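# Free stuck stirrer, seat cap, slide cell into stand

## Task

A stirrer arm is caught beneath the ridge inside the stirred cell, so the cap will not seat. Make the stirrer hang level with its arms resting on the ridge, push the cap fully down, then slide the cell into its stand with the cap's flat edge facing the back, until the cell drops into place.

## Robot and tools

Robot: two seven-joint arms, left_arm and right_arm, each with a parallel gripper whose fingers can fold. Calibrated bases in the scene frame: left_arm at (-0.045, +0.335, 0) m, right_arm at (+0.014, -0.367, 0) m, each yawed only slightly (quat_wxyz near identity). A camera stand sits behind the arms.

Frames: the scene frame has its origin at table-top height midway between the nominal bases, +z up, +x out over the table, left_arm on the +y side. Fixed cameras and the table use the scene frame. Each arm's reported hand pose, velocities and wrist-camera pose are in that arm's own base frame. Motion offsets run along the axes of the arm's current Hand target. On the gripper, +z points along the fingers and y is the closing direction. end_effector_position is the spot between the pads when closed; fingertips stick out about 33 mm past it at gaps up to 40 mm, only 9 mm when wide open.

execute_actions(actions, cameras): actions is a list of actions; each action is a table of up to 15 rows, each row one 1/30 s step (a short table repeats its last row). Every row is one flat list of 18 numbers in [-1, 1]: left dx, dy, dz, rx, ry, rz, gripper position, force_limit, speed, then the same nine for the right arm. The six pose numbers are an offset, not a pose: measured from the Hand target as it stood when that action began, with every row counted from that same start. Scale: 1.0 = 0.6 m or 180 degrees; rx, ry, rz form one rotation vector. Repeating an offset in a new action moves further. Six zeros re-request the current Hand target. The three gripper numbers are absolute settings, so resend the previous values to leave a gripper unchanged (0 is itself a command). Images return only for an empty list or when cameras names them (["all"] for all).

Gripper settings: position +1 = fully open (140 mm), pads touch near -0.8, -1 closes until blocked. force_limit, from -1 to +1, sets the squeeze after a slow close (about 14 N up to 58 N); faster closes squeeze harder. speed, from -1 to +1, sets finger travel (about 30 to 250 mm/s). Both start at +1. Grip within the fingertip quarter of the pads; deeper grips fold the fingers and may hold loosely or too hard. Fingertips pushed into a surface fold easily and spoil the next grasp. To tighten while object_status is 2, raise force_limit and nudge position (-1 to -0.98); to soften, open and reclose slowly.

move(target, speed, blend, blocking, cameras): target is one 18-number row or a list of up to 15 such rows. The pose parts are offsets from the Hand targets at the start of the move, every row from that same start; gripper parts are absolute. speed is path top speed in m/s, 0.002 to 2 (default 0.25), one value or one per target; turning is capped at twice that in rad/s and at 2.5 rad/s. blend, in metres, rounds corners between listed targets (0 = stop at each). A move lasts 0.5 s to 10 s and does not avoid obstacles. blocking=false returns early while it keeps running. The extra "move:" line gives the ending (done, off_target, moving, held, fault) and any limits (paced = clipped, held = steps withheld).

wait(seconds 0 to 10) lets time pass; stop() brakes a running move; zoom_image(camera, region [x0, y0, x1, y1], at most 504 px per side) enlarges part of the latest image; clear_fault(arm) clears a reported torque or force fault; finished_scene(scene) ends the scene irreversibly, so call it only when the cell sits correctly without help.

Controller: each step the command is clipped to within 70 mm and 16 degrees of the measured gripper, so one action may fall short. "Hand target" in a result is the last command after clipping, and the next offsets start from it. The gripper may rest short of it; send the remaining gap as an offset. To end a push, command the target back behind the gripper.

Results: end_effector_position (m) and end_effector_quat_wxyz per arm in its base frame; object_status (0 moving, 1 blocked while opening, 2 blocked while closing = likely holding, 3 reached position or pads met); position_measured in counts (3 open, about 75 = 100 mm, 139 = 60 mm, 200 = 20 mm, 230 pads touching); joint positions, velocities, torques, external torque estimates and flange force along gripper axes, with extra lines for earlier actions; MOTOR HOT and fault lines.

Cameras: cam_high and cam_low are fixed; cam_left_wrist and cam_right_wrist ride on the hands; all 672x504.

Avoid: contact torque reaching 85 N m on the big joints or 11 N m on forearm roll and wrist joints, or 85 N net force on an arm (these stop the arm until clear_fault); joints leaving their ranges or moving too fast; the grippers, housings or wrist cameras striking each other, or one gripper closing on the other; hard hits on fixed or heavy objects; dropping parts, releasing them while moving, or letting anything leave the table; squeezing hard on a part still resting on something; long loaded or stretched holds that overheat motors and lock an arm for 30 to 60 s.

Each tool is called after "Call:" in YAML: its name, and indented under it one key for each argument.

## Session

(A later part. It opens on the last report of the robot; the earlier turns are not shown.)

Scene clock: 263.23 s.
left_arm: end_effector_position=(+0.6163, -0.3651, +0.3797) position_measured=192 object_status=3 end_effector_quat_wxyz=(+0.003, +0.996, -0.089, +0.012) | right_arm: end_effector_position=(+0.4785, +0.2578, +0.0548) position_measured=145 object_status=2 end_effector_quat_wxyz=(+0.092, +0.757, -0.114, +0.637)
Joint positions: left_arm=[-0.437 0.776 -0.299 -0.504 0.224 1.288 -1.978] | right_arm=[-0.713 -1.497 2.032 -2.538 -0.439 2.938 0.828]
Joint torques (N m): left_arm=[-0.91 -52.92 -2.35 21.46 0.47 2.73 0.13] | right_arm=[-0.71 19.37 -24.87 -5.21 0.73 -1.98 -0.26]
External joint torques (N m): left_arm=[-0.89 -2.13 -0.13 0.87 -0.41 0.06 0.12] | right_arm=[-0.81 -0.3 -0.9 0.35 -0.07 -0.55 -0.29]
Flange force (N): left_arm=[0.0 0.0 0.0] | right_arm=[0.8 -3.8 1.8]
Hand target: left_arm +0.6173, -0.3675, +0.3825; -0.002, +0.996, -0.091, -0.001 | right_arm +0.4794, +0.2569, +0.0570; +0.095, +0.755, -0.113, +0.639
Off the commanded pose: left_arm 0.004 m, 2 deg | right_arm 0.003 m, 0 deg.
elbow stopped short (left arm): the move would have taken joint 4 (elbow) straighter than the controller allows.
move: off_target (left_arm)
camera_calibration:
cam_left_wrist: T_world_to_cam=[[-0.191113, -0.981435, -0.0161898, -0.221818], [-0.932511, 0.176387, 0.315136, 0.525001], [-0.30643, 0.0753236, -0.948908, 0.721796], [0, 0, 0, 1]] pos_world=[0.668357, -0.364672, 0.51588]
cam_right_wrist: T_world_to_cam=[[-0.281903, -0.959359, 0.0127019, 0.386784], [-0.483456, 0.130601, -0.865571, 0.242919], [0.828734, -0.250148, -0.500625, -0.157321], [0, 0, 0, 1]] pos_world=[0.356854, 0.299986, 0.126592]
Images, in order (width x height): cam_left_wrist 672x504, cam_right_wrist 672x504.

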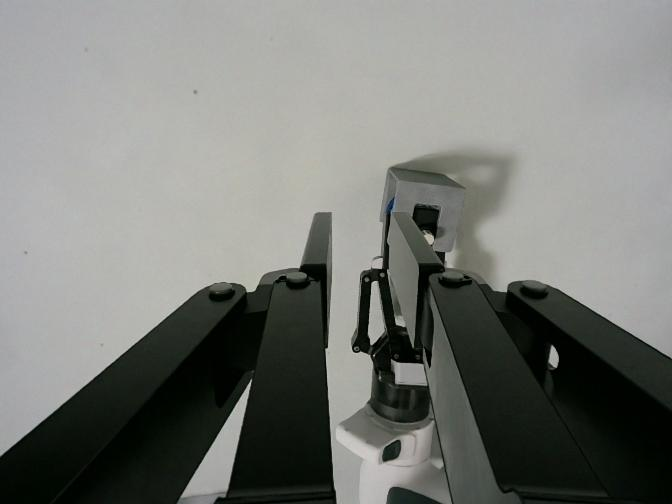

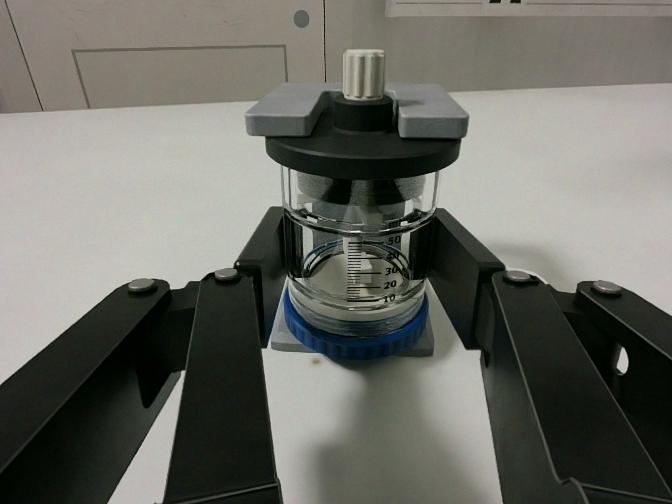

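Call:
move:
  target: [0,0,0,0,0,0,-0.5,0.1,-0.5,-0.0007,-0.0045,0,0,0,0,-1,-0.3,-1]
  speed: 0.03
  cameras: ["cam_left_wrist","cam_right_wrist"]

Call:
zoom_image:
  camera: "cam_right_wrist"
  region: [230, 10, 490, 210]

Call:
zoom_image:
  camera: "cam_left_wrist"
  region: [370, 150, 530, 310]

Scene clock: 264.23 s.
left_arm: end_effector_position=(+0.6164, -0.3651, +0.3797) position_measured=192 object_status=3 end_effector_quat_wxyz=(+0.003, +0.996, -0.089, +0.012) | right_arm: end_effector_position=(+0.4795, +0.2597, +0.0548) position_measured=145 object_status=2 end_effector_quat_wxyz=(+0.093, +0.756, -0.114, +0.638)
Joint positions: left_arm=[-0.437 0.776 -0.299 -0.504 0.224 1.288 -1.978] | right_arm=[-0.717 -1.497 2.032 -2.53 -0.439 2.932 0.827]
Joint velocities: left_arm=[within noise] | right_arm=[-0.001 0 -0.002 0.001 0 -0.003 -0.004]
Joint torques (N m): left_arm=[-0.92 -52.94 -2.37 21.43 0.47 2.73 0.13] | right_arm=[-0.41 20.03 -25.03 -5.21 0.62 -1.93 -0.26]
External joint torques (N m): left_arm=[-0.83 -2.05 -0.13 0.82 -0.41 0.06 0.13] | right_arm=[-0.44 0.26 -0.9 0.29 -0.17 -0.49 -0.29]
Flange force (N): left_arm=[0.0 0.0 0.0] | right_arm=[1.7 -3.2 -0.2]
Hand target: left_arm +0.6173, -0.3675, +0.3825; -0.002, +0.996, -0.091, -0.001 | right_arm +0.4801, +0.2595, +0.0566; +0.095, +0.755, -0.113, +0.639
Off the commanded pose: left_arm 0.004 m, 2 deg | right_arm 0.002 m, 0 deg.
elbow stopped short (left arm): the move would have taken joint 4 (elbow) straighter than the controller allows.
move: off_target (left_arm)
camera_calibration:
cam_left_wrist: T_world_to_cam=[[-0.191113, -0.981435, -0.0161898, -0.221818], [-0.932511, 0.176387, 0.315136, 0.525001], [-0.30643, 0.0753236, -0.948908, 0.721796], [0, 0, 0, 1]] pos_world=[0.668357, -0.364672, 0.51588]
cam_right_wrist: T_world_to_cam=[[-0.283105, -0.959004, 0.0127678, 0.389376], [-0.481947, 0.13074, -0.866391, 0.242421], [0.829203, -0.251433, -0.499202, -0.157604], [0, 0, 0, 1]] pos_world=[0.357754, 0.302092, 0.126383]
Images, in order (width x height): cam_left_wrist 672x504, cam_right_wrist 672x504.

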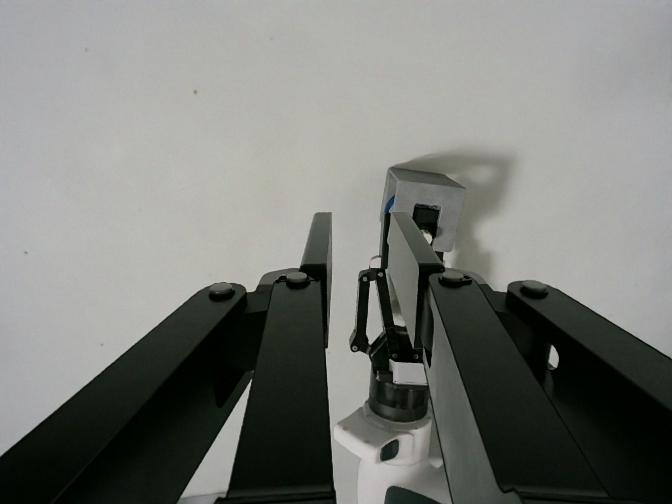

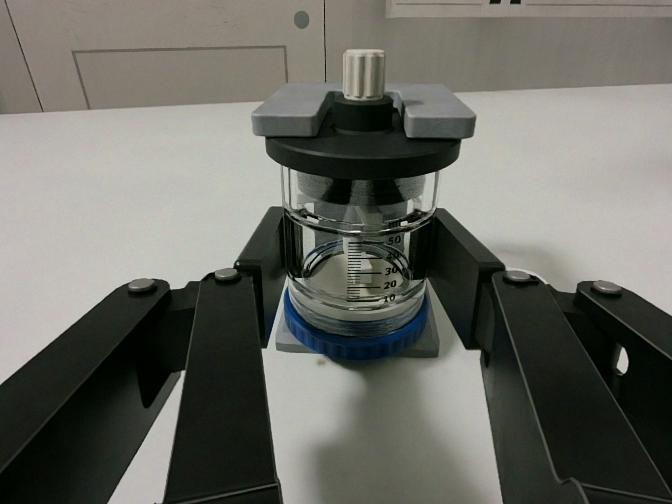

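Scaled by 1.938 from the camera's 672x504 image, which has a finer 960x720 frame.

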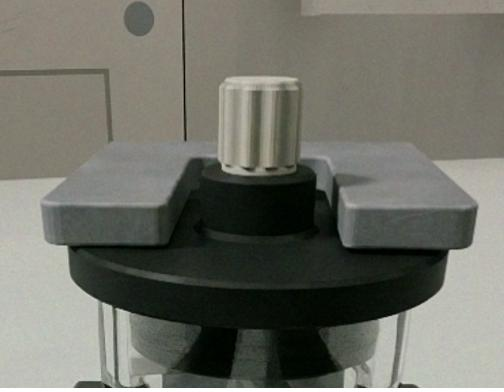

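Scaled by 3.150 from the camera's 672x504 image, which has a finer 960x720 frame.

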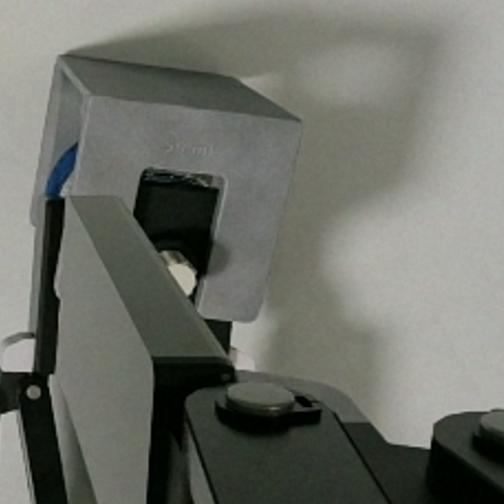

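Call:
move:
  target: [0,0,0,0,0,0,-0.5,0.1,-0.5,0.0029,-0.0006,0.0164,-0.0066,0,0.0011,-1,-0.3,-1]
  speed: 0.03
  cameras: ["cam_left_wrist","cam_right_wrist"]

Call:
zoom_image:
  camera: "cam_right_wrist"
  region: [230, 10, 490, 210]

Call:
zoom_image:
  camera: "cam_left_wrist"
  region: [370, 150, 530, 310]

Scene clock: 265.60 s.
left_arm: end_effector_position=(+0.6163, -0.3651, +0.3797) position_measured=192 object_status=3 end_effector_quat_wxyz=(+0.003, +0.996, -0.089, +0.012) | right_arm: end_effector_position=(+0.4891, +0.2577, +0.0550) position_measured=145 object_status=2 end_effector_quat_wxyz=(+0.098, +0.755, -0.123, +0.637)
Joint positions: left_arm=[-0.438 0.776 -0.298 -0.504 0.224 1.288 -1.978] | right_arm=[-0.755 -1.496 2.026 -2.505 -0.439 2.922 0.819]
Joint velocities: left_arm=[within noise] | right_arm=[-0.001 0 0.001 0.002 0.001 -0.001 -0.004]
Joint torques (N m): left_arm=[-0.9 -52.9 -2.28 21.43 0.47 2.74 0.13] | right_arm=[-0.75 20.47 -25.28 -4.84 0.34 -1.83 -0.26]
External joint torques (N m): left_arm=[-0.85 -2.04 -0.06 0.83 -0.41 0.07 0.13] | right_arm=[-0.83 0.17 -0.74 0.33 -0.46 -0.41 -0.29]
Flange force (N): left_arm=[0.0 0.0 0.0] | right_arm=[1.3 -3.6 1.2]
Hand target: left_arm +0.6173, -0.3675, +0.3825; -0.002, +0.996, -0.091, -0.001 | right_arm +0.4898, +0.2569, +0.0566; +0.102, +0.754, -0.121, +0.638
Off the commanded pose: left_arm 0.004 m, 2 deg | right_arm 0.002 m, 1 deg.
elbow stopped short (left arm): the move would have taken joint 4 (elbow) straighter than the controller allows.
move: off_target (left_arm)
camera_calibration:
cam_left_wrist: T_world_to_cam=[[-0.191113, -0.981435, -0.0161898, -0.221818], [-0.932511, 0.176387, 0.315136, 0.525001], [-0.30643, 0.0753236, -0.948908, 0.721796], [0, 0, 0, 1]] pos_world=[0.668357, -0.364672, 0.51588]
cam_right_wrist: T_world_to_cam=[[-0.302975, -0.952945, 0.0100987, 0.398383], [-0.478808, 0.143051, -0.866187, 0.242688], [0.823984, -0.267268, -0.499619, -0.159352], [0, 0, 0, 1]] pos_world=[0.368205, 0.302331, 0.126575]
Images, in order (width x height): cam_left_wrist 672x504, cam_right_wrist 672x504.

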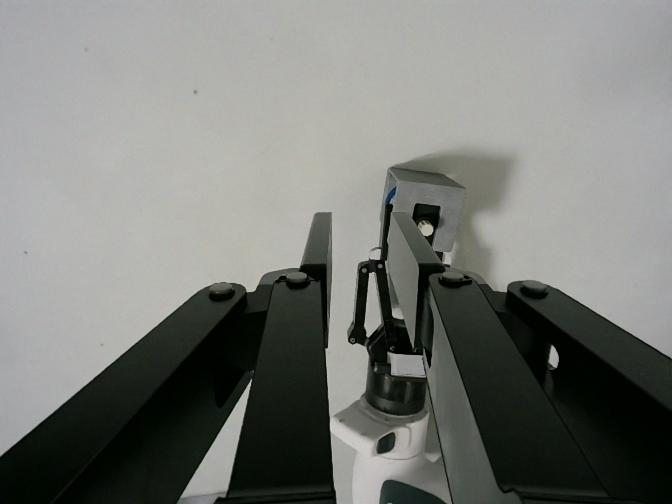

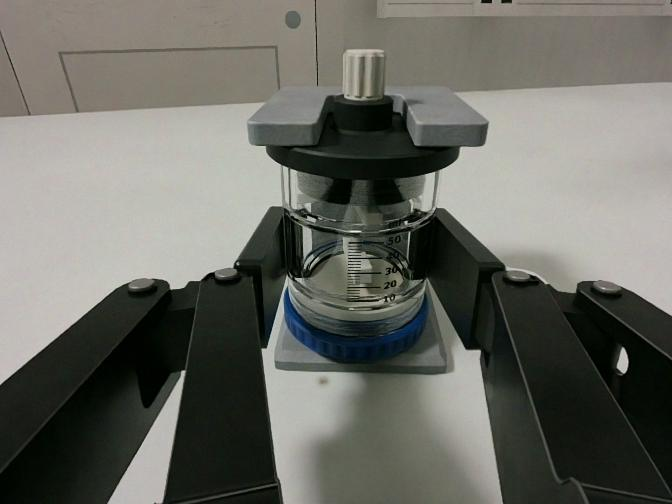

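Scaled by 1.938 from the camera's 672x504 image, which has a finer 960x720 frame.

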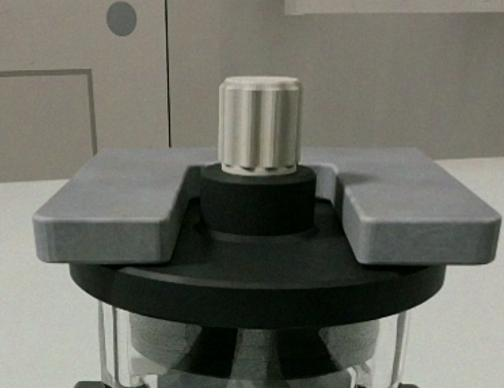

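Scaled by 3.150 from the camera's 672x504 image, which has a finer 960x720 frame.

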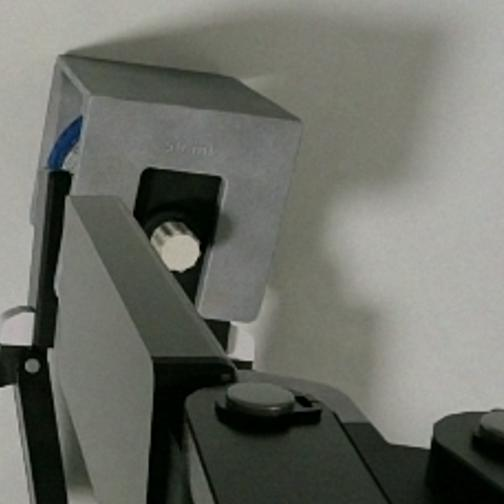

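Call:
move:
  target: [0,0,0,0,0,0,-0.5,0.1,-0.5,0.0025,0.0003,0.0140,0,0,0,-1,-0.3,-1]
  speed: 0.03
  cameras: ["cam_left_wrist","cam_right_wrist"]

Call:
zoom_image:
  camera: "cam_right_wrist"
  region: [230, 10, 490, 210]

Call:
zoom_image:
  camera: "cam_left_wrist"
  region: [370, 150, 530, 310]

Scene clock: 266.90 s.
left_arm: end_effector_position=(+0.6163, -0.3651, +0.3797) position_measured=192 object_status=3 end_effector_quat_wxyz=(+0.003, +0.996, -0.089, +0.012) | right_arm: end_effector_position=(+0.4964, +0.2543, +0.0546) position_measured=145 object_status=2 end_effector_quat_wxyz=(+0.100, +0.755, -0.124, +0.636)
Joint positions: left_arm=[-0.438 0.776 -0.298 -0.504 0.224 1.288 -1.978] | right_arm=[-0.775 -1.509 2.022 -2.498 -0.441 2.938 0.817]
Joint velocities: left_arm=[within noise] | right_arm=[0 -0.001 0 0 0.001 0.004 0.001]
Joint torques (N m): left_arm=[-0.91 -52.95 -2.33 21.42 0.47 2.75 0.19] | right_arm=[-0.61 19.24 -26.19 -5.26 0.33 -1.75 -0.2]
External joint torques (N m): left_arm=[-0.83 -1.89 -0.09 0.72 -0.42 0.07 0.19] | right_arm=[-0.52 -1 -1.47 0.15 -0.49 -0.31 -0.23]
Flange force (N): left_arm=[0.0 0.0 0.0] | right_arm=[2.0 -2.2 3.3]
Hand target: left_arm +0.6173, -0.3675, +0.3825; -0.002, +0.996, -0.091, -0.001 | right_arm +0.4978, +0.2540, +0.0567; +0.102, +0.754, -0.121, +0.638
Off the commanded pose: left_arm 0.004 m, 2 deg | right_arm 0.003 m, 0 deg.
elbow stopped short (left arm): the move would have taken joint 4 (elbow) straighter than the controller allows.
move: off_target (left_arm)
camera_calibration:
cam_left_wrist: T_world_to_cam=[[-0.191113, -0.981435, -0.0161898, -0.221818], [-0.932511, 0.176387, 0.315136, 0.525001], [-0.30643, 0.0753236, -0.948908, 0.721796], [0, 0, 0, 1]] pos_world=[0.668357, -0.364672, 0.51588]
cam_right_wrist: T_world_to_cam=[[-0.305649, -0.952068, 0.012049, 0.398432], [-0.479206, 0.142883, -0.865994, 0.24666], [0.822764, -0.270464, -0.499909, -0.165071], [0, 0, 0, 1]] pos_world=[0.375796, 0.299445, 0.126285]
Images, in order (width x height): cam_left_wrist 672x504, cam_right_wrist 672x504.

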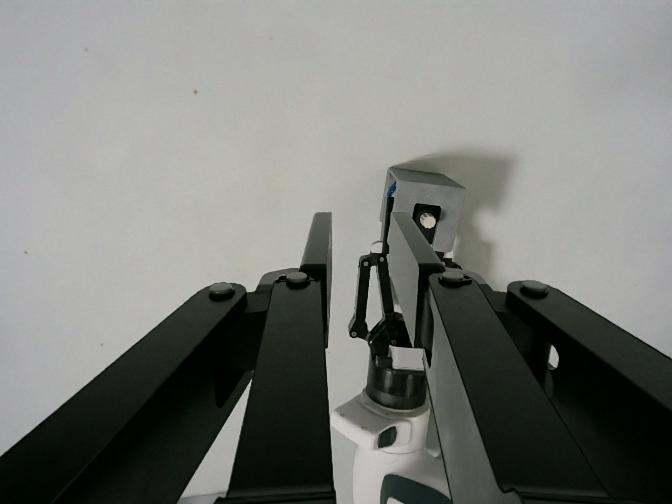

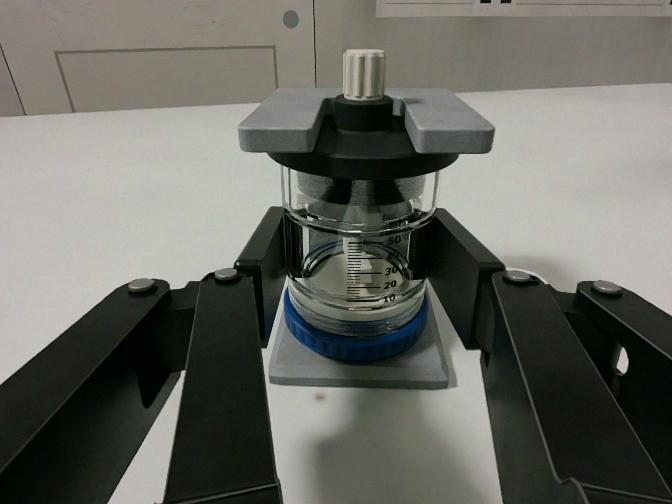

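Scaled by 1.938 from the camera's 672x504 image, which has a finer 960x720 frame.

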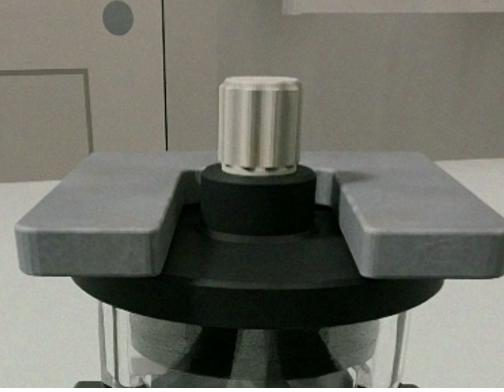

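Scaled by 3.150 from the camera's 672x504 image, which has a finer 960x720 frame.

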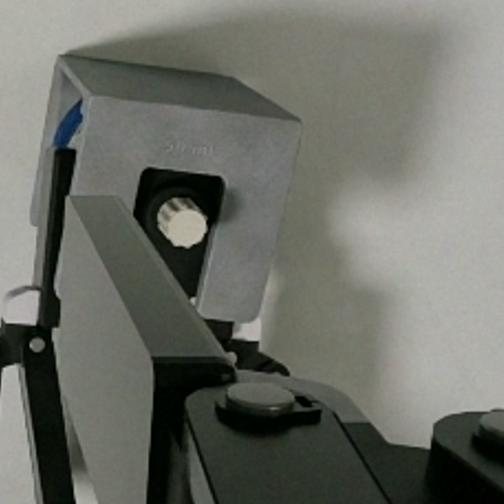

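Call:
move:
  target: [0,0,0,0,0,0,-0.5,0.1,-0.5,0.0011,0.0008,0.0083,0,0,0,-1,-0.3,-1]
  speed: 0.03
  cameras: ["cam_left_wrist","cam_right_wrist"]

Call:
zoom_image:
  camera: "cam_right_wrist"
  region: [230, 10, 490, 210]

Call:
zoom_image:
  camera: "cam_left_wrist"
  region: [370, 150, 530, 310]

Scene clock: 268.23 s.
left_arm: end_effector_position=(+0.6163, -0.3651, +0.3797) position_measured=192 object_status=3 end_effector_quat_wxyz=(+0.003, +0.996, -0.089, +0.012) | right_arm: end_effector_position=(+0.5010, +0.2525, +0.0544) position_measured=145 object_status=2 end_effector_quat_wxyz=(+0.100, +0.755, -0.123, +0.636)
Joint positions: left_arm=[-0.438 0.776 -0.298 -0.504 0.223 1.288 -1.978] | right_arm=[-0.786 -1.519 2.02 -2.495 -0.442 2.951 0.817]
Joint velocities: left_arm=[within noise] | right_arm=[0 -0.002 0.001 -0.001 -0.001 0.005 0]
Joint torques (N m): left_arm=[-0.91 -52.92 -2.32 21.43 0.45 2.74 0.16] | right_arm=[-0.78 19.2 -26.27 -5.45 0.45 -1.77 -0.23]
External joint torques (N m): left_arm=[-0.97 -2.17 -0.15 0.86 -0.44 0.07 0.16] | right_arm=[-0.76 -1.02 -1.56 0.05 -0.39 -0.34 -0.26]
Flange force (N): left_arm=[0.0 0.0 0.0] | right_arm=[2.2 -2.3 3.8]
Hand target: left_arm +0.6173, -0.3675, +0.3825; -0.002, +0.996, -0.091, -0.001 | right_arm +0.5024, +0.2520, +0.0566; +0.102, +0.754, -0.121, +0.638
Off the commanded pose: left_arm 0.004 m, 2 deg | right_arm 0.003 m, 0 deg.
elbow stopped short (left arm): the move would have taken joint 4 (elbow) straighter than the controller allows.
move: off_target (left_arm)
camera_calibration:
cam_left_wrist: T_world_to_cam=[[-0.191113, -0.981435, -0.0161898, -0.221818], [-0.932511, 0.176387, 0.315136, 0.525001], [-0.30643, 0.0753236, -0.948908, 0.721796], [0, 0, 0, 1]] pos_world=[0.668357, -0.364672, 0.51588]
cam_right_wrist: T_world_to_cam=[[-0.305148, -0.952222, 0.0125888, 0.397879], [-0.479455, 0.142197, -0.865969, 0.249199], [0.822805, -0.270285, -0.499939, -0.169426], [0, 0, 0, 1]] pos_world=[0.380297, 0.29764, 0.126087]
Images, in order (width x height): cam_left_wrist 672x504, cam_right_wrist 672x504.

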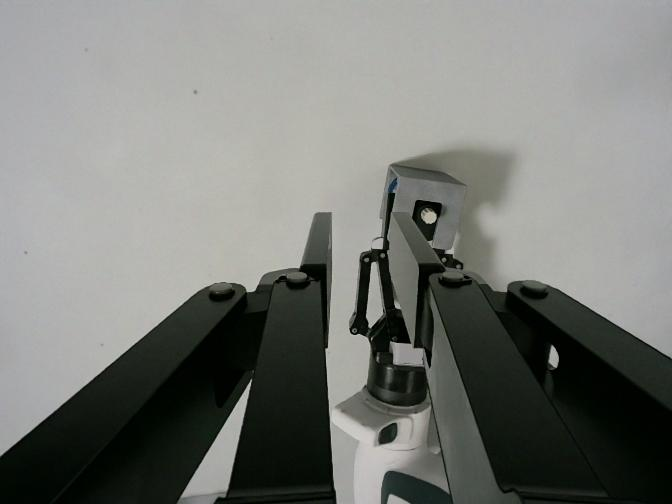

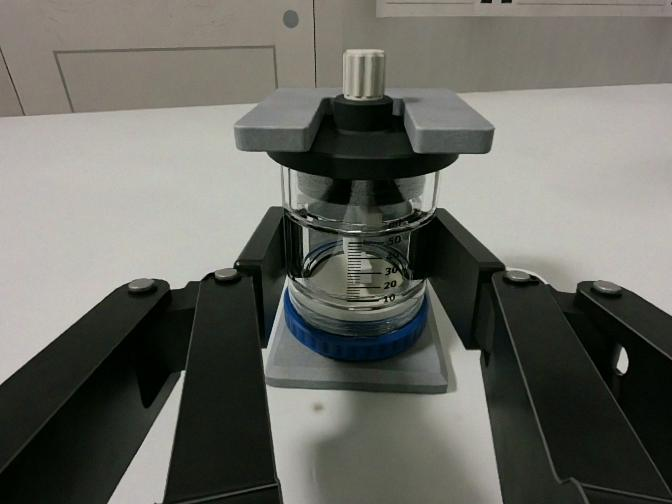

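Scaled by 1.938 from the camera's 672x504 image, which has a finer 960x720 frame.

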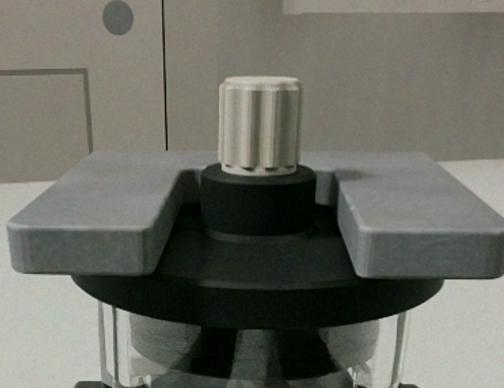

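Scaled by 3.150 from the camera's 672x504 image, which has a finer 960x720 frame.

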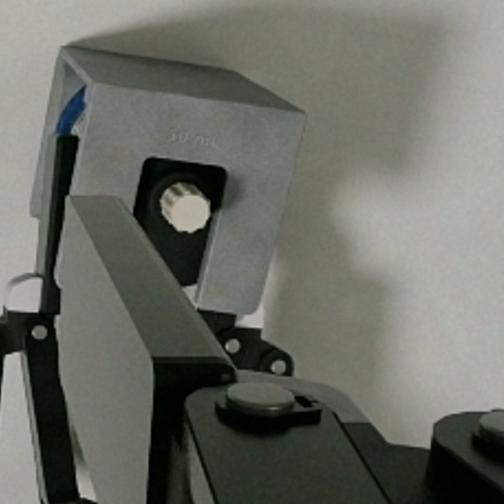

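Call:
move:
  target: [0,0,0,0,0,0,-0.5,0.1,-0.5,-0.0050,0.0,0.0008,0,0,0,-1,-0.3,-1]
  speed: 0.02
  cameras: ["cam_left_wrist","cam_right_wrist"]

Call:
zoom_image:
  camera: "cam_right_wrist"
  region: [230, 10, 490, 210]

Scene clock: 269.43 s.
left_arm: end_effector_position=(+0.6163, -0.3651, +0.3797) position_measured=192 object_status=3 end_effector_quat_wxyz=(+0.003, +0.996, -0.089, +0.012) | right_arm: end_effector_position=(+0.5016, +0.2530, +0.0529) position_measured=145 object_status=2 end_effector_quat_wxyz=(+0.101, +0.755, -0.121, +0.637)
Joint positions: left_arm=[-0.438 0.776 -0.297 -0.504 0.223 1.288 -1.978] | right_arm=[-0.788 -1.524 2.023 -2.491 -0.442 2.952 0.817]
Joint torques (N m): left_arm=[-0.89 -52.93 -2.4 21.43 0.48 2.74 0.14] | right_arm=[-0.8 19.44 -24.95 -5.24 0.87 -1.66 -0.06]
External joint torques (N m): left_arm=[-0.83 -1.87 -0.17 0.73 -0.41 0.06 0.14] | right_arm=[-0.81 -0.91 -0.12 0.32 0.03 -0.23 -0.09]
Flange force (N): left_arm=[0.0 0.0 0.0] | right_arm=[-1.5 -2.1 3.8]
Hand target: left_arm +0.6173, -0.3675, +0.3825; -0.002, +0.996, -0.091, -0.001 | right_arm +0.5024, +0.2520, +0.0535; +0.102, +0.754, -0.121, +0.638
Off the commanded pose: left_arm 0.004 m, 2 deg | right_arm 0.001 m, 0 deg.
elbow stopped short (left arm): the move would have taken joint 4 (elbow) straighter than the controller allows.
move: off_target (left_arm)
camera_calibration:
cam_left_wrist: T_world_to_cam=[[-0.191113, -0.981435, -0.0161898, -0.221818], [-0.932511, 0.176387, 0.315136, 0.525001], [-0.30643, 0.0753236, -0.948908, 0.721796], [0, 0, 0, 1]] pos_world=[0.668357, -0.364672, 0.51588]
cam_right_wrist: T_world_to_cam=[[-0.303198, -0.952792, 0.0160938, 0.397532], [-0.479925, 0.138088, -0.866374, 0.249412], [0.823252, -0.270407, -0.499136, -0.170873], [0, 0, 0, 1]] pos_world=[0.380901, 0.298119, 0.124397]
Images, in order (width x height): cam_left_wrist 672x504, cam_right_wrist 672x504.

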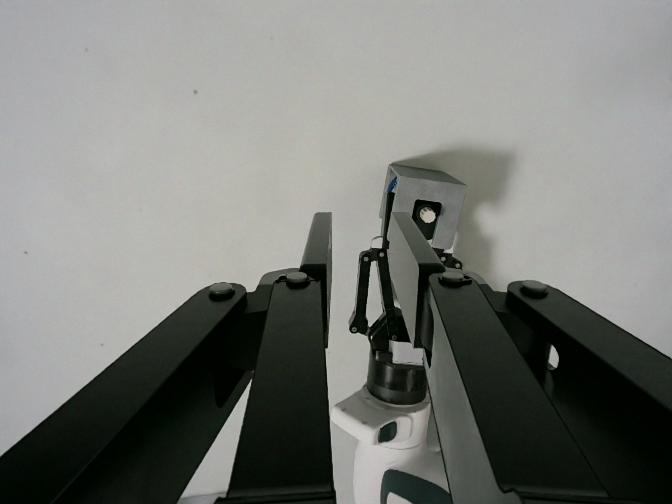

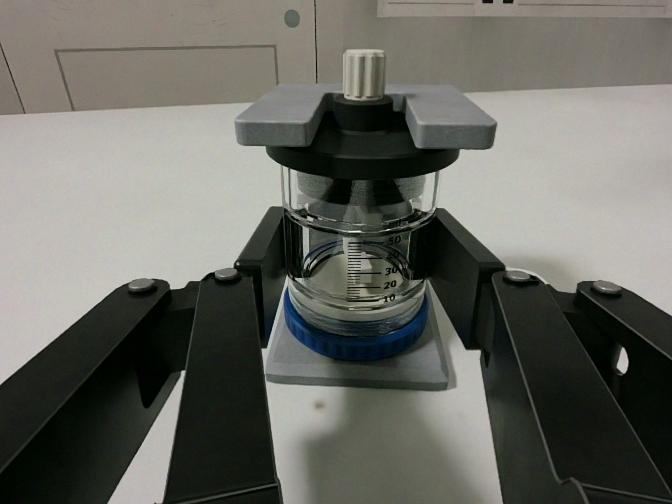

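Scaled by 1.938 from the camera's 672x504 image, which has a finer 960x720 frame.

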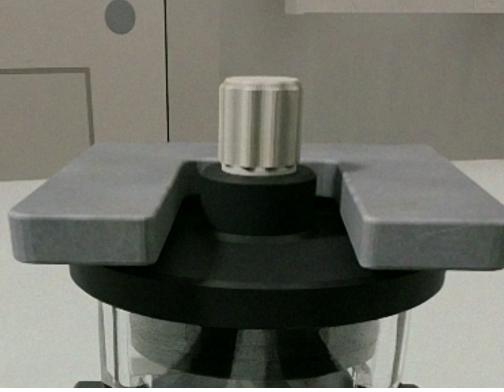

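Call:
move:
  target:
    - [0,0,0,0,0,0,-0.5,0.1,-0.5,0.0028,0,-0.0005,0,0,0,-1,-0.3,-1]
    - [0,0,0,0,0,0,-0.5,0.1,-0.5,0.0038,0,0.0062,0,0,0,-1,-0.3,-1]
  speed: 0.03
  cameras: ["cam_left_wrist","cam_right_wrist"]

Call:
zoom_image:
  camera: "cam_right_wrist"
  region: [230, 10, 490, 210]

Call:
zoom_image:
  camera: "cam_left_wrist"
  region: [370, 150, 530, 310]

Scene clock: 271.17 s.
left_arm: end_effector_position=(+0.6163, -0.3651, +0.3797) position_measured=192 object_status=3 end_effector_quat_wxyz=(+0.003, +0.996, -0.089, +0.012) | right_arm: end_effector_position=(+0.5048, +0.2511, +0.0530) position_measured=145 object_status=2 end_effector_quat_wxyz=(+0.101, +0.755, -0.122, +0.636)
Joint positions: left_arm=[-0.438 0.776 -0.297 -0.504 0.223 1.288 -1.978] | right_arm=[-0.796 -1.529 2.02 -2.49 -0.442 2.96 0.817]
Joint velocities: left_arm=[within noise] | right_arm=[0 -0.001 -0.001 -0.001 0.001 0.003 -0.001]
Joint torques (N m): left_arm=[-0.9 -52.95 -2.37 21.41 0.47 2.73 0.13] | right_arm=[-0.77 19.17 -26.4 -5.53 0.75 -1.73 -0.14]
External joint torques (N m): left_arm=[-0.84 -2.29 -0.16 0.89 -0.4 0.06 0.13] | right_arm=[-0.71 -1.14 -1.4 0.15 -0.11 -0.28 -0.17]
Flange force (N): left_arm=[0.0 0.0 0.0] | right_arm=[1.3 -2.2 4.1]
Hand target: left_arm +0.6173, -0.3675, +0.3825; -0.002, +0.996, -0.091, -0.001 | right_arm +0.5063, +0.2508, +0.0551; +0.102, +0.754, -0.121, +0.638
Off the commanded pose: left_arm 0.004 m, 2 deg | right_arm 0.003 m, 0 deg.
elbow stopped short (left arm): the move would have taken joint 4 (elbow) straighter than the controller allows.
move: off_target (left_arm)
camera_calibration:
cam_left_wrist: T_world_to_cam=[[-0.191113, -0.981435, -0.0161898, -0.221818], [-0.932511, 0.176387, 0.315136, 0.525001], [-0.30643, 0.0753236, -0.948908, 0.721796], [0, 0, 0, 1]] pos_world=[0.668357, -0.364672, 0.51588]
cam_right_wrist: T_world_to_cam=[[-0.304824, -0.952287, 0.0152366, 0.397407], [-0.480035, 0.139801, -0.866038, 0.250906], [0.822587, -0.271303, -0.499746, -0.173372], [0, 0, 0, 1]] pos_world=[0.384196, 0.296332, 0.124597]
Images, in order (width x height): cam_left_wrist 672x504, cam_right_wrist 672x504.

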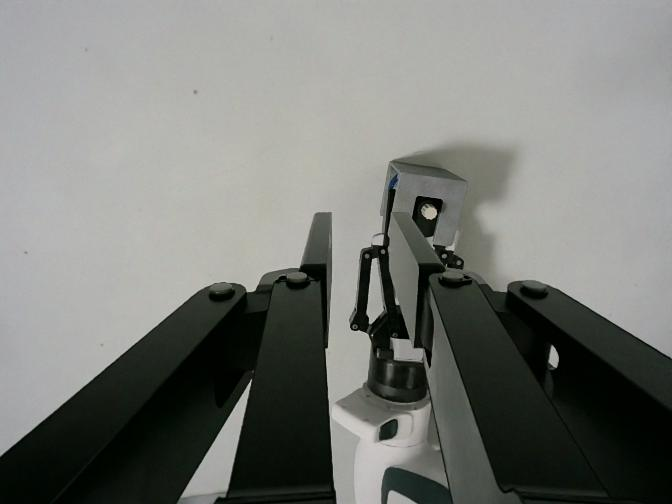

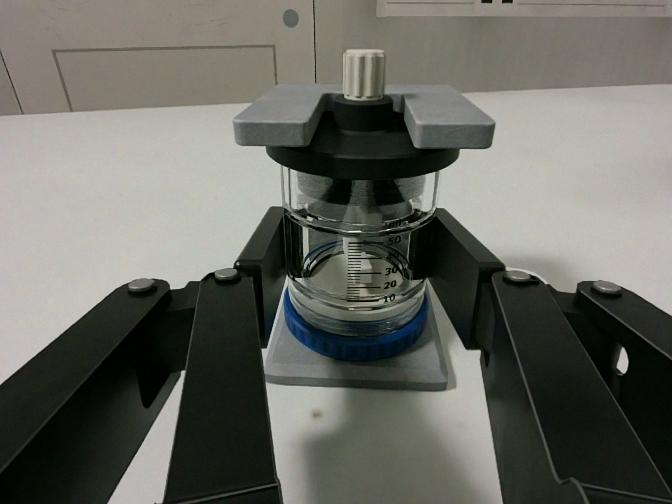

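Scaled by 1.938 from the camera's 672x504 image, which has a finer 960x720 frame.

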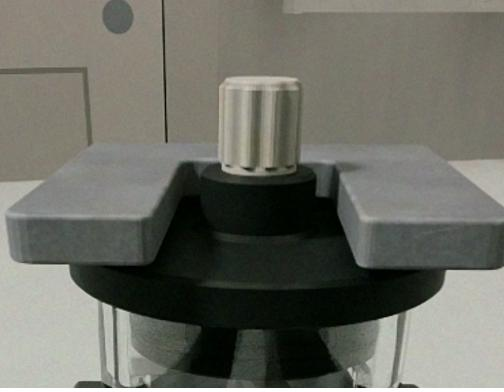

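Scaled by 3.150 from the camera's 672x504 image, which has a finer 960x720 frame.

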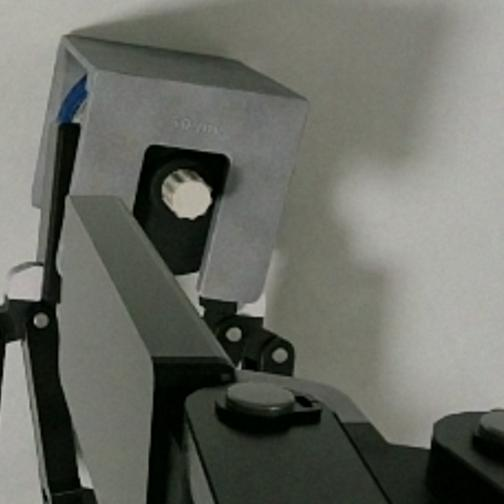

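Call:
move:
  target:
    - [0,0,0,0,0,0,-0.5,0.1,-0.5,-0.0025,0,0,0,0,0,-1,-0.3,-1]
    - [0,0,0,0,0,0,-0.5,0.1,-0.5,-0.0030,0,-0.0065,0,0,0,-1,-0.3,-1]
  speed: 0.03
  cameras: ["cam_left_wrist","cam_right_wrist"]

Call:
zoom_image:
  camera: "cam_right_wrist"
  region: [230, 10, 490, 210]

Call:
zoom_image:
  camera: "cam_left_wrist"
  region: [370, 150, 530, 310]

Scene clock: 272.83 s.
left_arm: end_effector_position=(+0.6163, -0.3651, +0.3797) position_measured=192 object_status=3 end_effector_quat_wxyz=(+0.003, +0.996, -0.089, +0.012) | right_arm: end_effector_position=(+0.5024, +0.2534, +0.0522) position_measured=145 object_status=2 end_effector_quat_wxyz=(+0.100, +0.755, -0.121, +0.636)
Joint positions: left_arm=[-0.438 0.776 -0.296 -0.504 0.223 1.288 -1.978] | right_arm=[-0.79 -1.526 2.022 -2.49 -0.442 2.956 0.817]
Joint torques (N m): left_arm=[-0.87 -52.91 -2.31 21.41 0.46 2.72 0.18] | right_arm=[0.69 20.47 -25.36 -6.27 0.9 -2.06 -0.09]
External joint torques (N m): left_arm=[-0.87 -1.74 -0.11 0.64 -0.43 0.03 0.18] | right_arm=[0.68 0.11 -0.48 -0.72 0.05 -0.64 -0.12]
Flange force (N): left_arm=[0.0 0.0 0.0] | right_arm=[1.9 1.4 -4.1]
Hand target: left_arm +0.6173, -0.3675, +0.3825; -0.002, +0.996, -0.091, -0.001 | right_arm +0.5023, +0.2520, +0.0540; +0.102, +0.754, -0.121, +0.638
Off the commanded pose: left_arm 0.004 m, 2 deg | right_arm 0.002 m, 0 deg.
elbow stopped short (left arm): the move would have taken joint 4 (elbow) straighter than the controller allows.
move: off_target (left_arm)
camera_calibration:
cam_left_wrist: T_world_to_cam=[[-0.191113, -0.981435, -0.0161898, -0.221818], [-0.932511, 0.176387, 0.315136, 0.525001], [-0.30643, 0.0753236, -0.948908, 0.721796], [0, 0, 0, 1]] pos_world=[0.668357, -0.364672, 0.51588]
cam_right_wrist: T_world_to_cam=[[-0.301442, -0.953346, 0.0162825, 0.397434], [-0.481191, 0.137362, -0.865787, 0.24997], [0.823158, -0.268819, -0.500148, -0.17204], [0, 0, 0, 1]] pos_world=[0.381703, 0.298308, 0.123904]
Images, in order (width x height): cam_left_wrist 672x504, cam_right_wrist 672x504.

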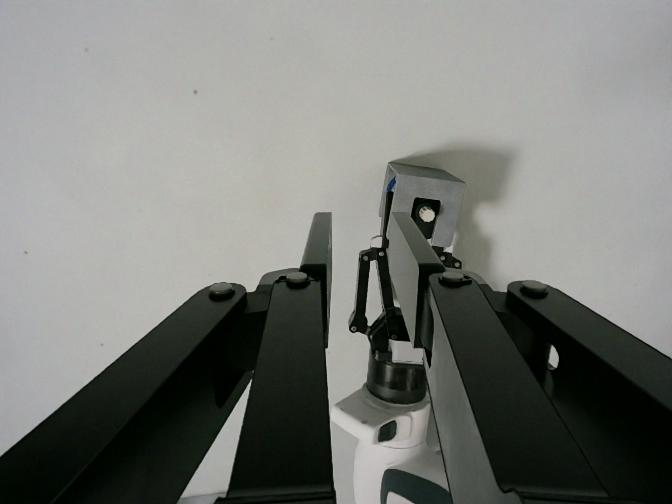

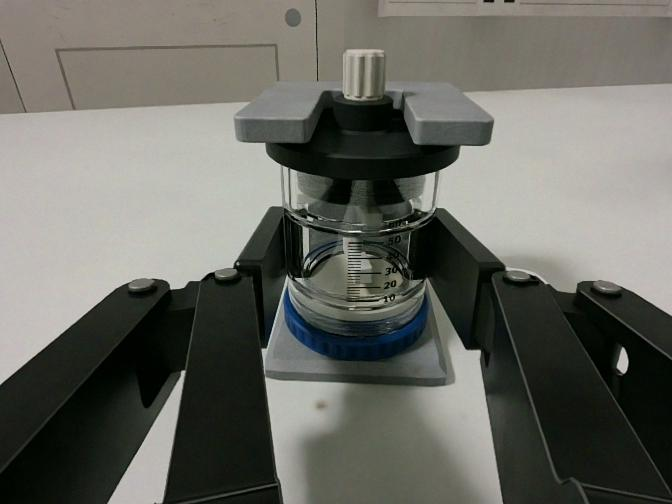

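Scaled by 1.938 from the camera's 672x504 image, which has a finer 960x720 frame.

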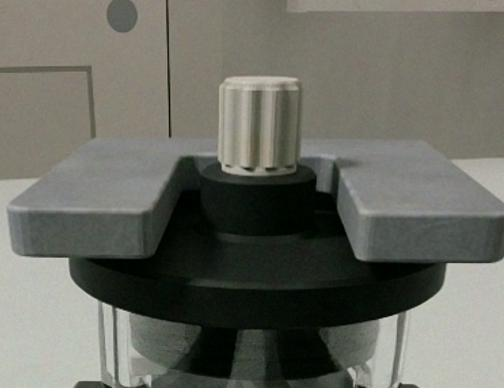

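Scaled by 3.150 from the camera's 672x504 image, which has a finer 960x720 frame.

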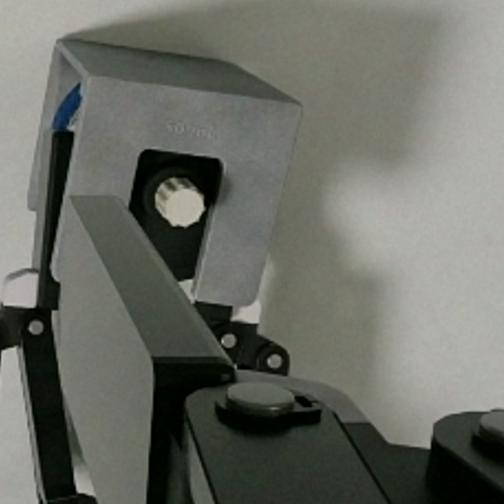

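Call:
move:
  target: [0,0,0,0,0,0,-0.5,0.1,-0.5,-0.0050,0.0,0.0008,0,0,0,-1,-0.3,-1]
  speed: 0.02
  cameras: ["cam_left_wrist","cam_right_wrist"]

Call:
zoom_image:
  camera: "cam_right_wrist"
  region: [230, 10, 490, 210]

Call:
zoom_image:
  camera: "cam_right_wrist"
  region: [230, 220, 490, 420]

Scene clock: 274.13 s.
left_arm: end_effector_position=(+0.6163, -0.3651, +0.3797) position_measured=192 object_status=3 end_effector_quat_wxyz=(+0.003, +0.996, -0.089, +0.012) | right_arm: end_effector_position=(+0.5024, +0.2532, +0.0521) position_measured=145 object_status=2 end_effector_quat_wxyz=(+0.102, +0.754, -0.120, +0.637)
Joint positions: left_arm=[-0.438 0.776 -0.296 -0.504 0.222 1.288 -1.977] | right_arm=[-0.79 -1.528 2.024 -2.487 -0.442 2.95 0.817]
Joint velocities: left_arm=[within noise] | right_arm=[0 -0.001 0 0.003 -0.002 -0.003 0]
Joint torques (N m): left_arm=[-0.91 -52.96 -2.3 21.43 0.47 2.72 0.14] | right_arm=[-0.57 19.73 -22.93 -5.4 0.87 -1.41 0.14]
External joint torques (N m): left_arm=[-0.95 -2.28 -0.14 0.87 -0.42 0.06 0.14] | right_arm=[-0.6 -0.61 1.97 0.23 0.04 0.04 0.11]
Flange force (N): left_arm=[0.0 0.0 0.0] | right_arm=[-5.3 0.0 2.5]
Hand target: left_arm +0.6173, -0.3675, +0.3825; -0.002, +0.996, -0.091, -0.001 | right_arm +0.5023, +0.2521, +0.0510; +0.102, +0.754, -0.121, +0.638
Off the commanded pose: left_arm 0.004 m, 2 deg | right_arm 0.002 m, 0 deg.
elbow stopped short (left arm): the move would have taken joint 4 (elbow) straighter than the controller allows.
move: off_target (left_arm)
camera_calibration:
cam_left_wrist: T_world_to_cam=[[-0.191113, -0.981435, -0.0161898, -0.221818], [-0.932511, 0.176387, 0.315136, 0.525001], [-0.30643, 0.0753236, -0.948908, 0.721796], [0, 0, 0, 1]] pos_world=[0.668357, -0.364672, 0.51588]
cam_right_wrist: T_world_to_cam=[[-0.302799, -0.952869, 0.0187781, 0.397548], [-0.478933, 0.1351, -0.867393, 0.249347], [0.823975, -0.271639, -0.497269, -0.171979], [0, 0, 0, 1]] pos_world=[0.381505, 0.298409, 0.123297]
Images, in order (width x height): cam_left_wrist 672x504, cam_right_wrist 672x504.

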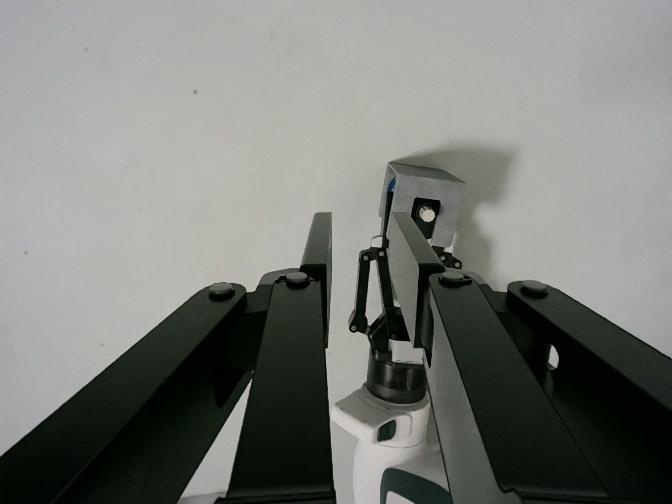

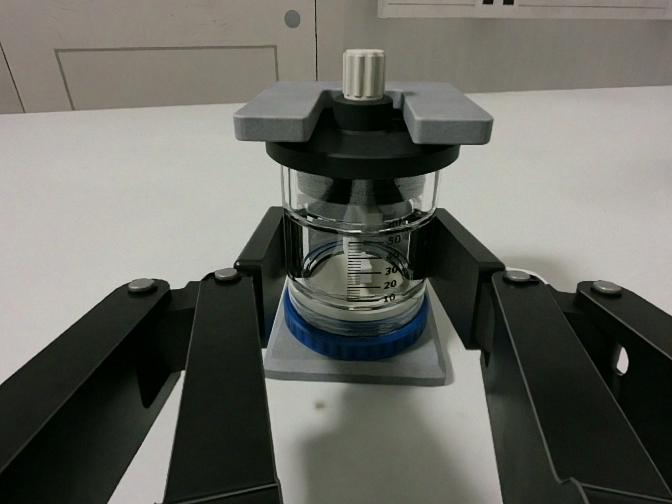

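Scaled by 1.938 from the camera's 672x504 image, which has a finer 960x720 frame.

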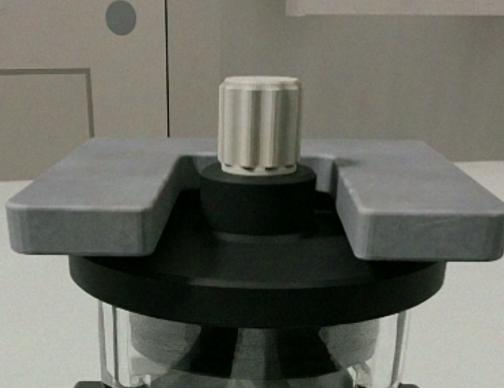

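Scaled by 1.938 from the camera's 672x504 image, which has a finer 960x720 frame.

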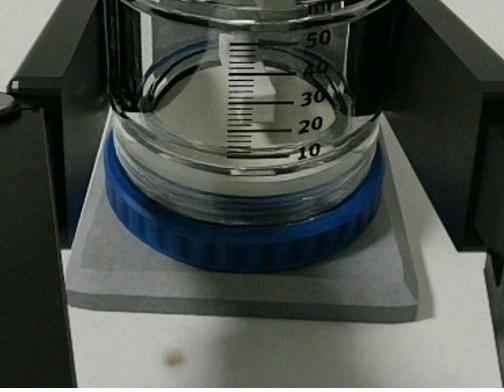

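Call:
move:
  target:
    - [0,0,0,0,0,0,-0.5,0.1,-0.5,0.006,0,-0.001,0,0,0,-1,-0.3,-1]
    - [0,0,0,0,0,0,-0.5,0.1,-0.5,0.004,0,-0.0125,0,0,0,-1,-0.3,-1]
  speed: 0.03
  cameras: ["cam_left_wrist","cam_right_wrist"]

Call:
zoom_image:
  camera: "cam_right_wrist"
  region: [230, 10, 490, 210]

Call:
zoom_image:
  camera: "cam_left_wrist"
  region: [370, 150, 530, 310]

Scene clock: 276.20 s.
left_arm: end_effector_position=(+0.6163, -0.3651, +0.3797) position_measured=192 object_status=3 end_effector_quat_wxyz=(+0.003, +0.996, -0.089, +0.012) | right_arm: end_effector_position=(+0.4956, +0.2562, +0.0525) position_measured=145 object_status=2 end_effector_quat_wxyz=(+0.099, +0.756, -0.120, +0.636)
Joint positions: left_arm=[-0.438 0.776 -0.296 -0.504 0.222 1.288 -1.977] | right_arm=[-0.773 -1.511 2.026 -2.496 -0.442 2.94 0.817]
Joint velocities: left_arm=[within noise] | right_arm=[0.001 0.001 0.001 0.001 0.001 -0.004 0]
Joint torques (N m): left_arm=[-0.88 -52.92 -2.35 21.43 0.46 2.73 0.15] | right_arm=[0.55 20.51 -25.17 -6.31 0.85 -2.21 -0.07]
External joint torques (N m): left_arm=[-0.91 -1.77 -0.16 0.66 -0.43 0.04 0.14] | right_arm=[0.47 0.11 -0.43 -0.96 0.02 -0.79 -0.1]
Flange force (N): left_arm=[0.0 0.0 0.0] | right_arm=[2.0 1.6 -4.1]
Hand target: left_arm +0.6173, -0.3675, +0.3825; -0.002, +0.996, -0.091, -0.001 | right_arm +0.4957, +0.2542, +0.0546; +0.102, +0.754, -0.121, +0.638
Off the commanded pose: left_arm 0.004 m, 2 deg | right_arm 0.003 m, 0 deg.
elbow stopped short (left arm): the move would have taken joint 4 (elbow) straighter than the controller allows.
move: off_target (left_arm)
camera_calibration:
cam_left_wrist: T_world_to_cam=[[-0.191113, -0.981435, -0.0161898, -0.221818], [-0.932511, 0.176387, 0.315136, 0.525001], [-0.30643, 0.0753236, -0.948908, 0.721796], [0, 0, 0, 1]] pos_world=[0.668357, -0.364672, 0.51588]
cam_right_wrist: T_world_to_cam=[[-0.300376, -0.953691, 0.0157148, 0.397597], [-0.482001, 0.137553, -0.865306, 0.246829], [0.823073, -0.267492, -0.500998, -0.165724], [0, 0, 0, 1]] pos_world=[0.374803, 0.300902, 0.124307]
Images, in order (width x height): cam_left_wrist 672x504, cam_right_wrist 672x504.

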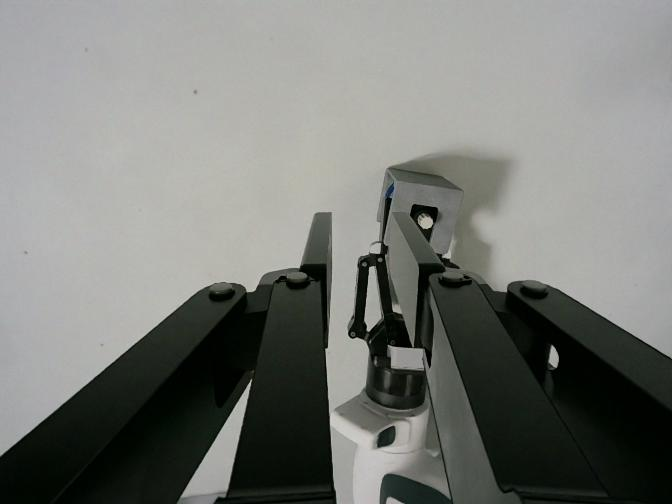

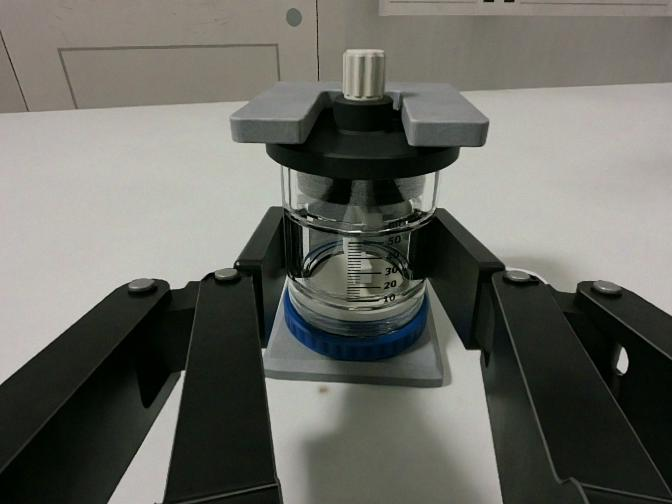

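Scaled by 1.938 from the camera's 672x504 image, which has a finer 960x720 frame.

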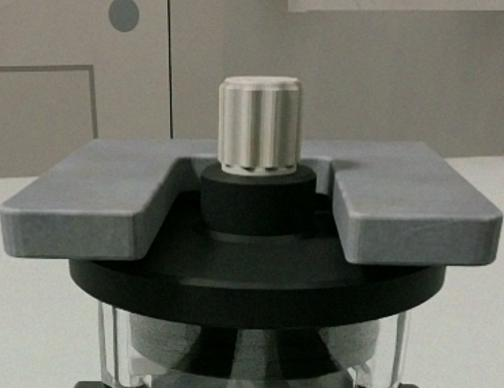

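Scaled by 3.150 from the camera's 672x504 image, which has a finer 960x720 frame.

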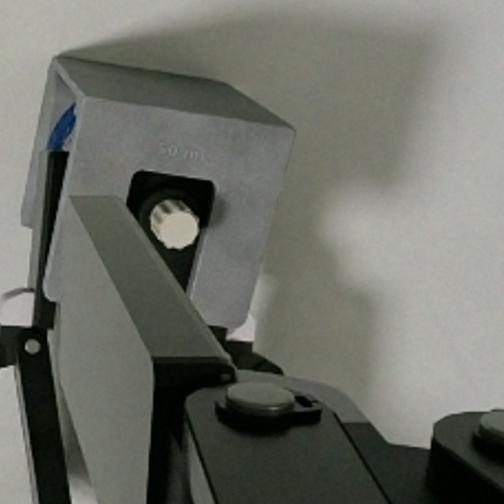

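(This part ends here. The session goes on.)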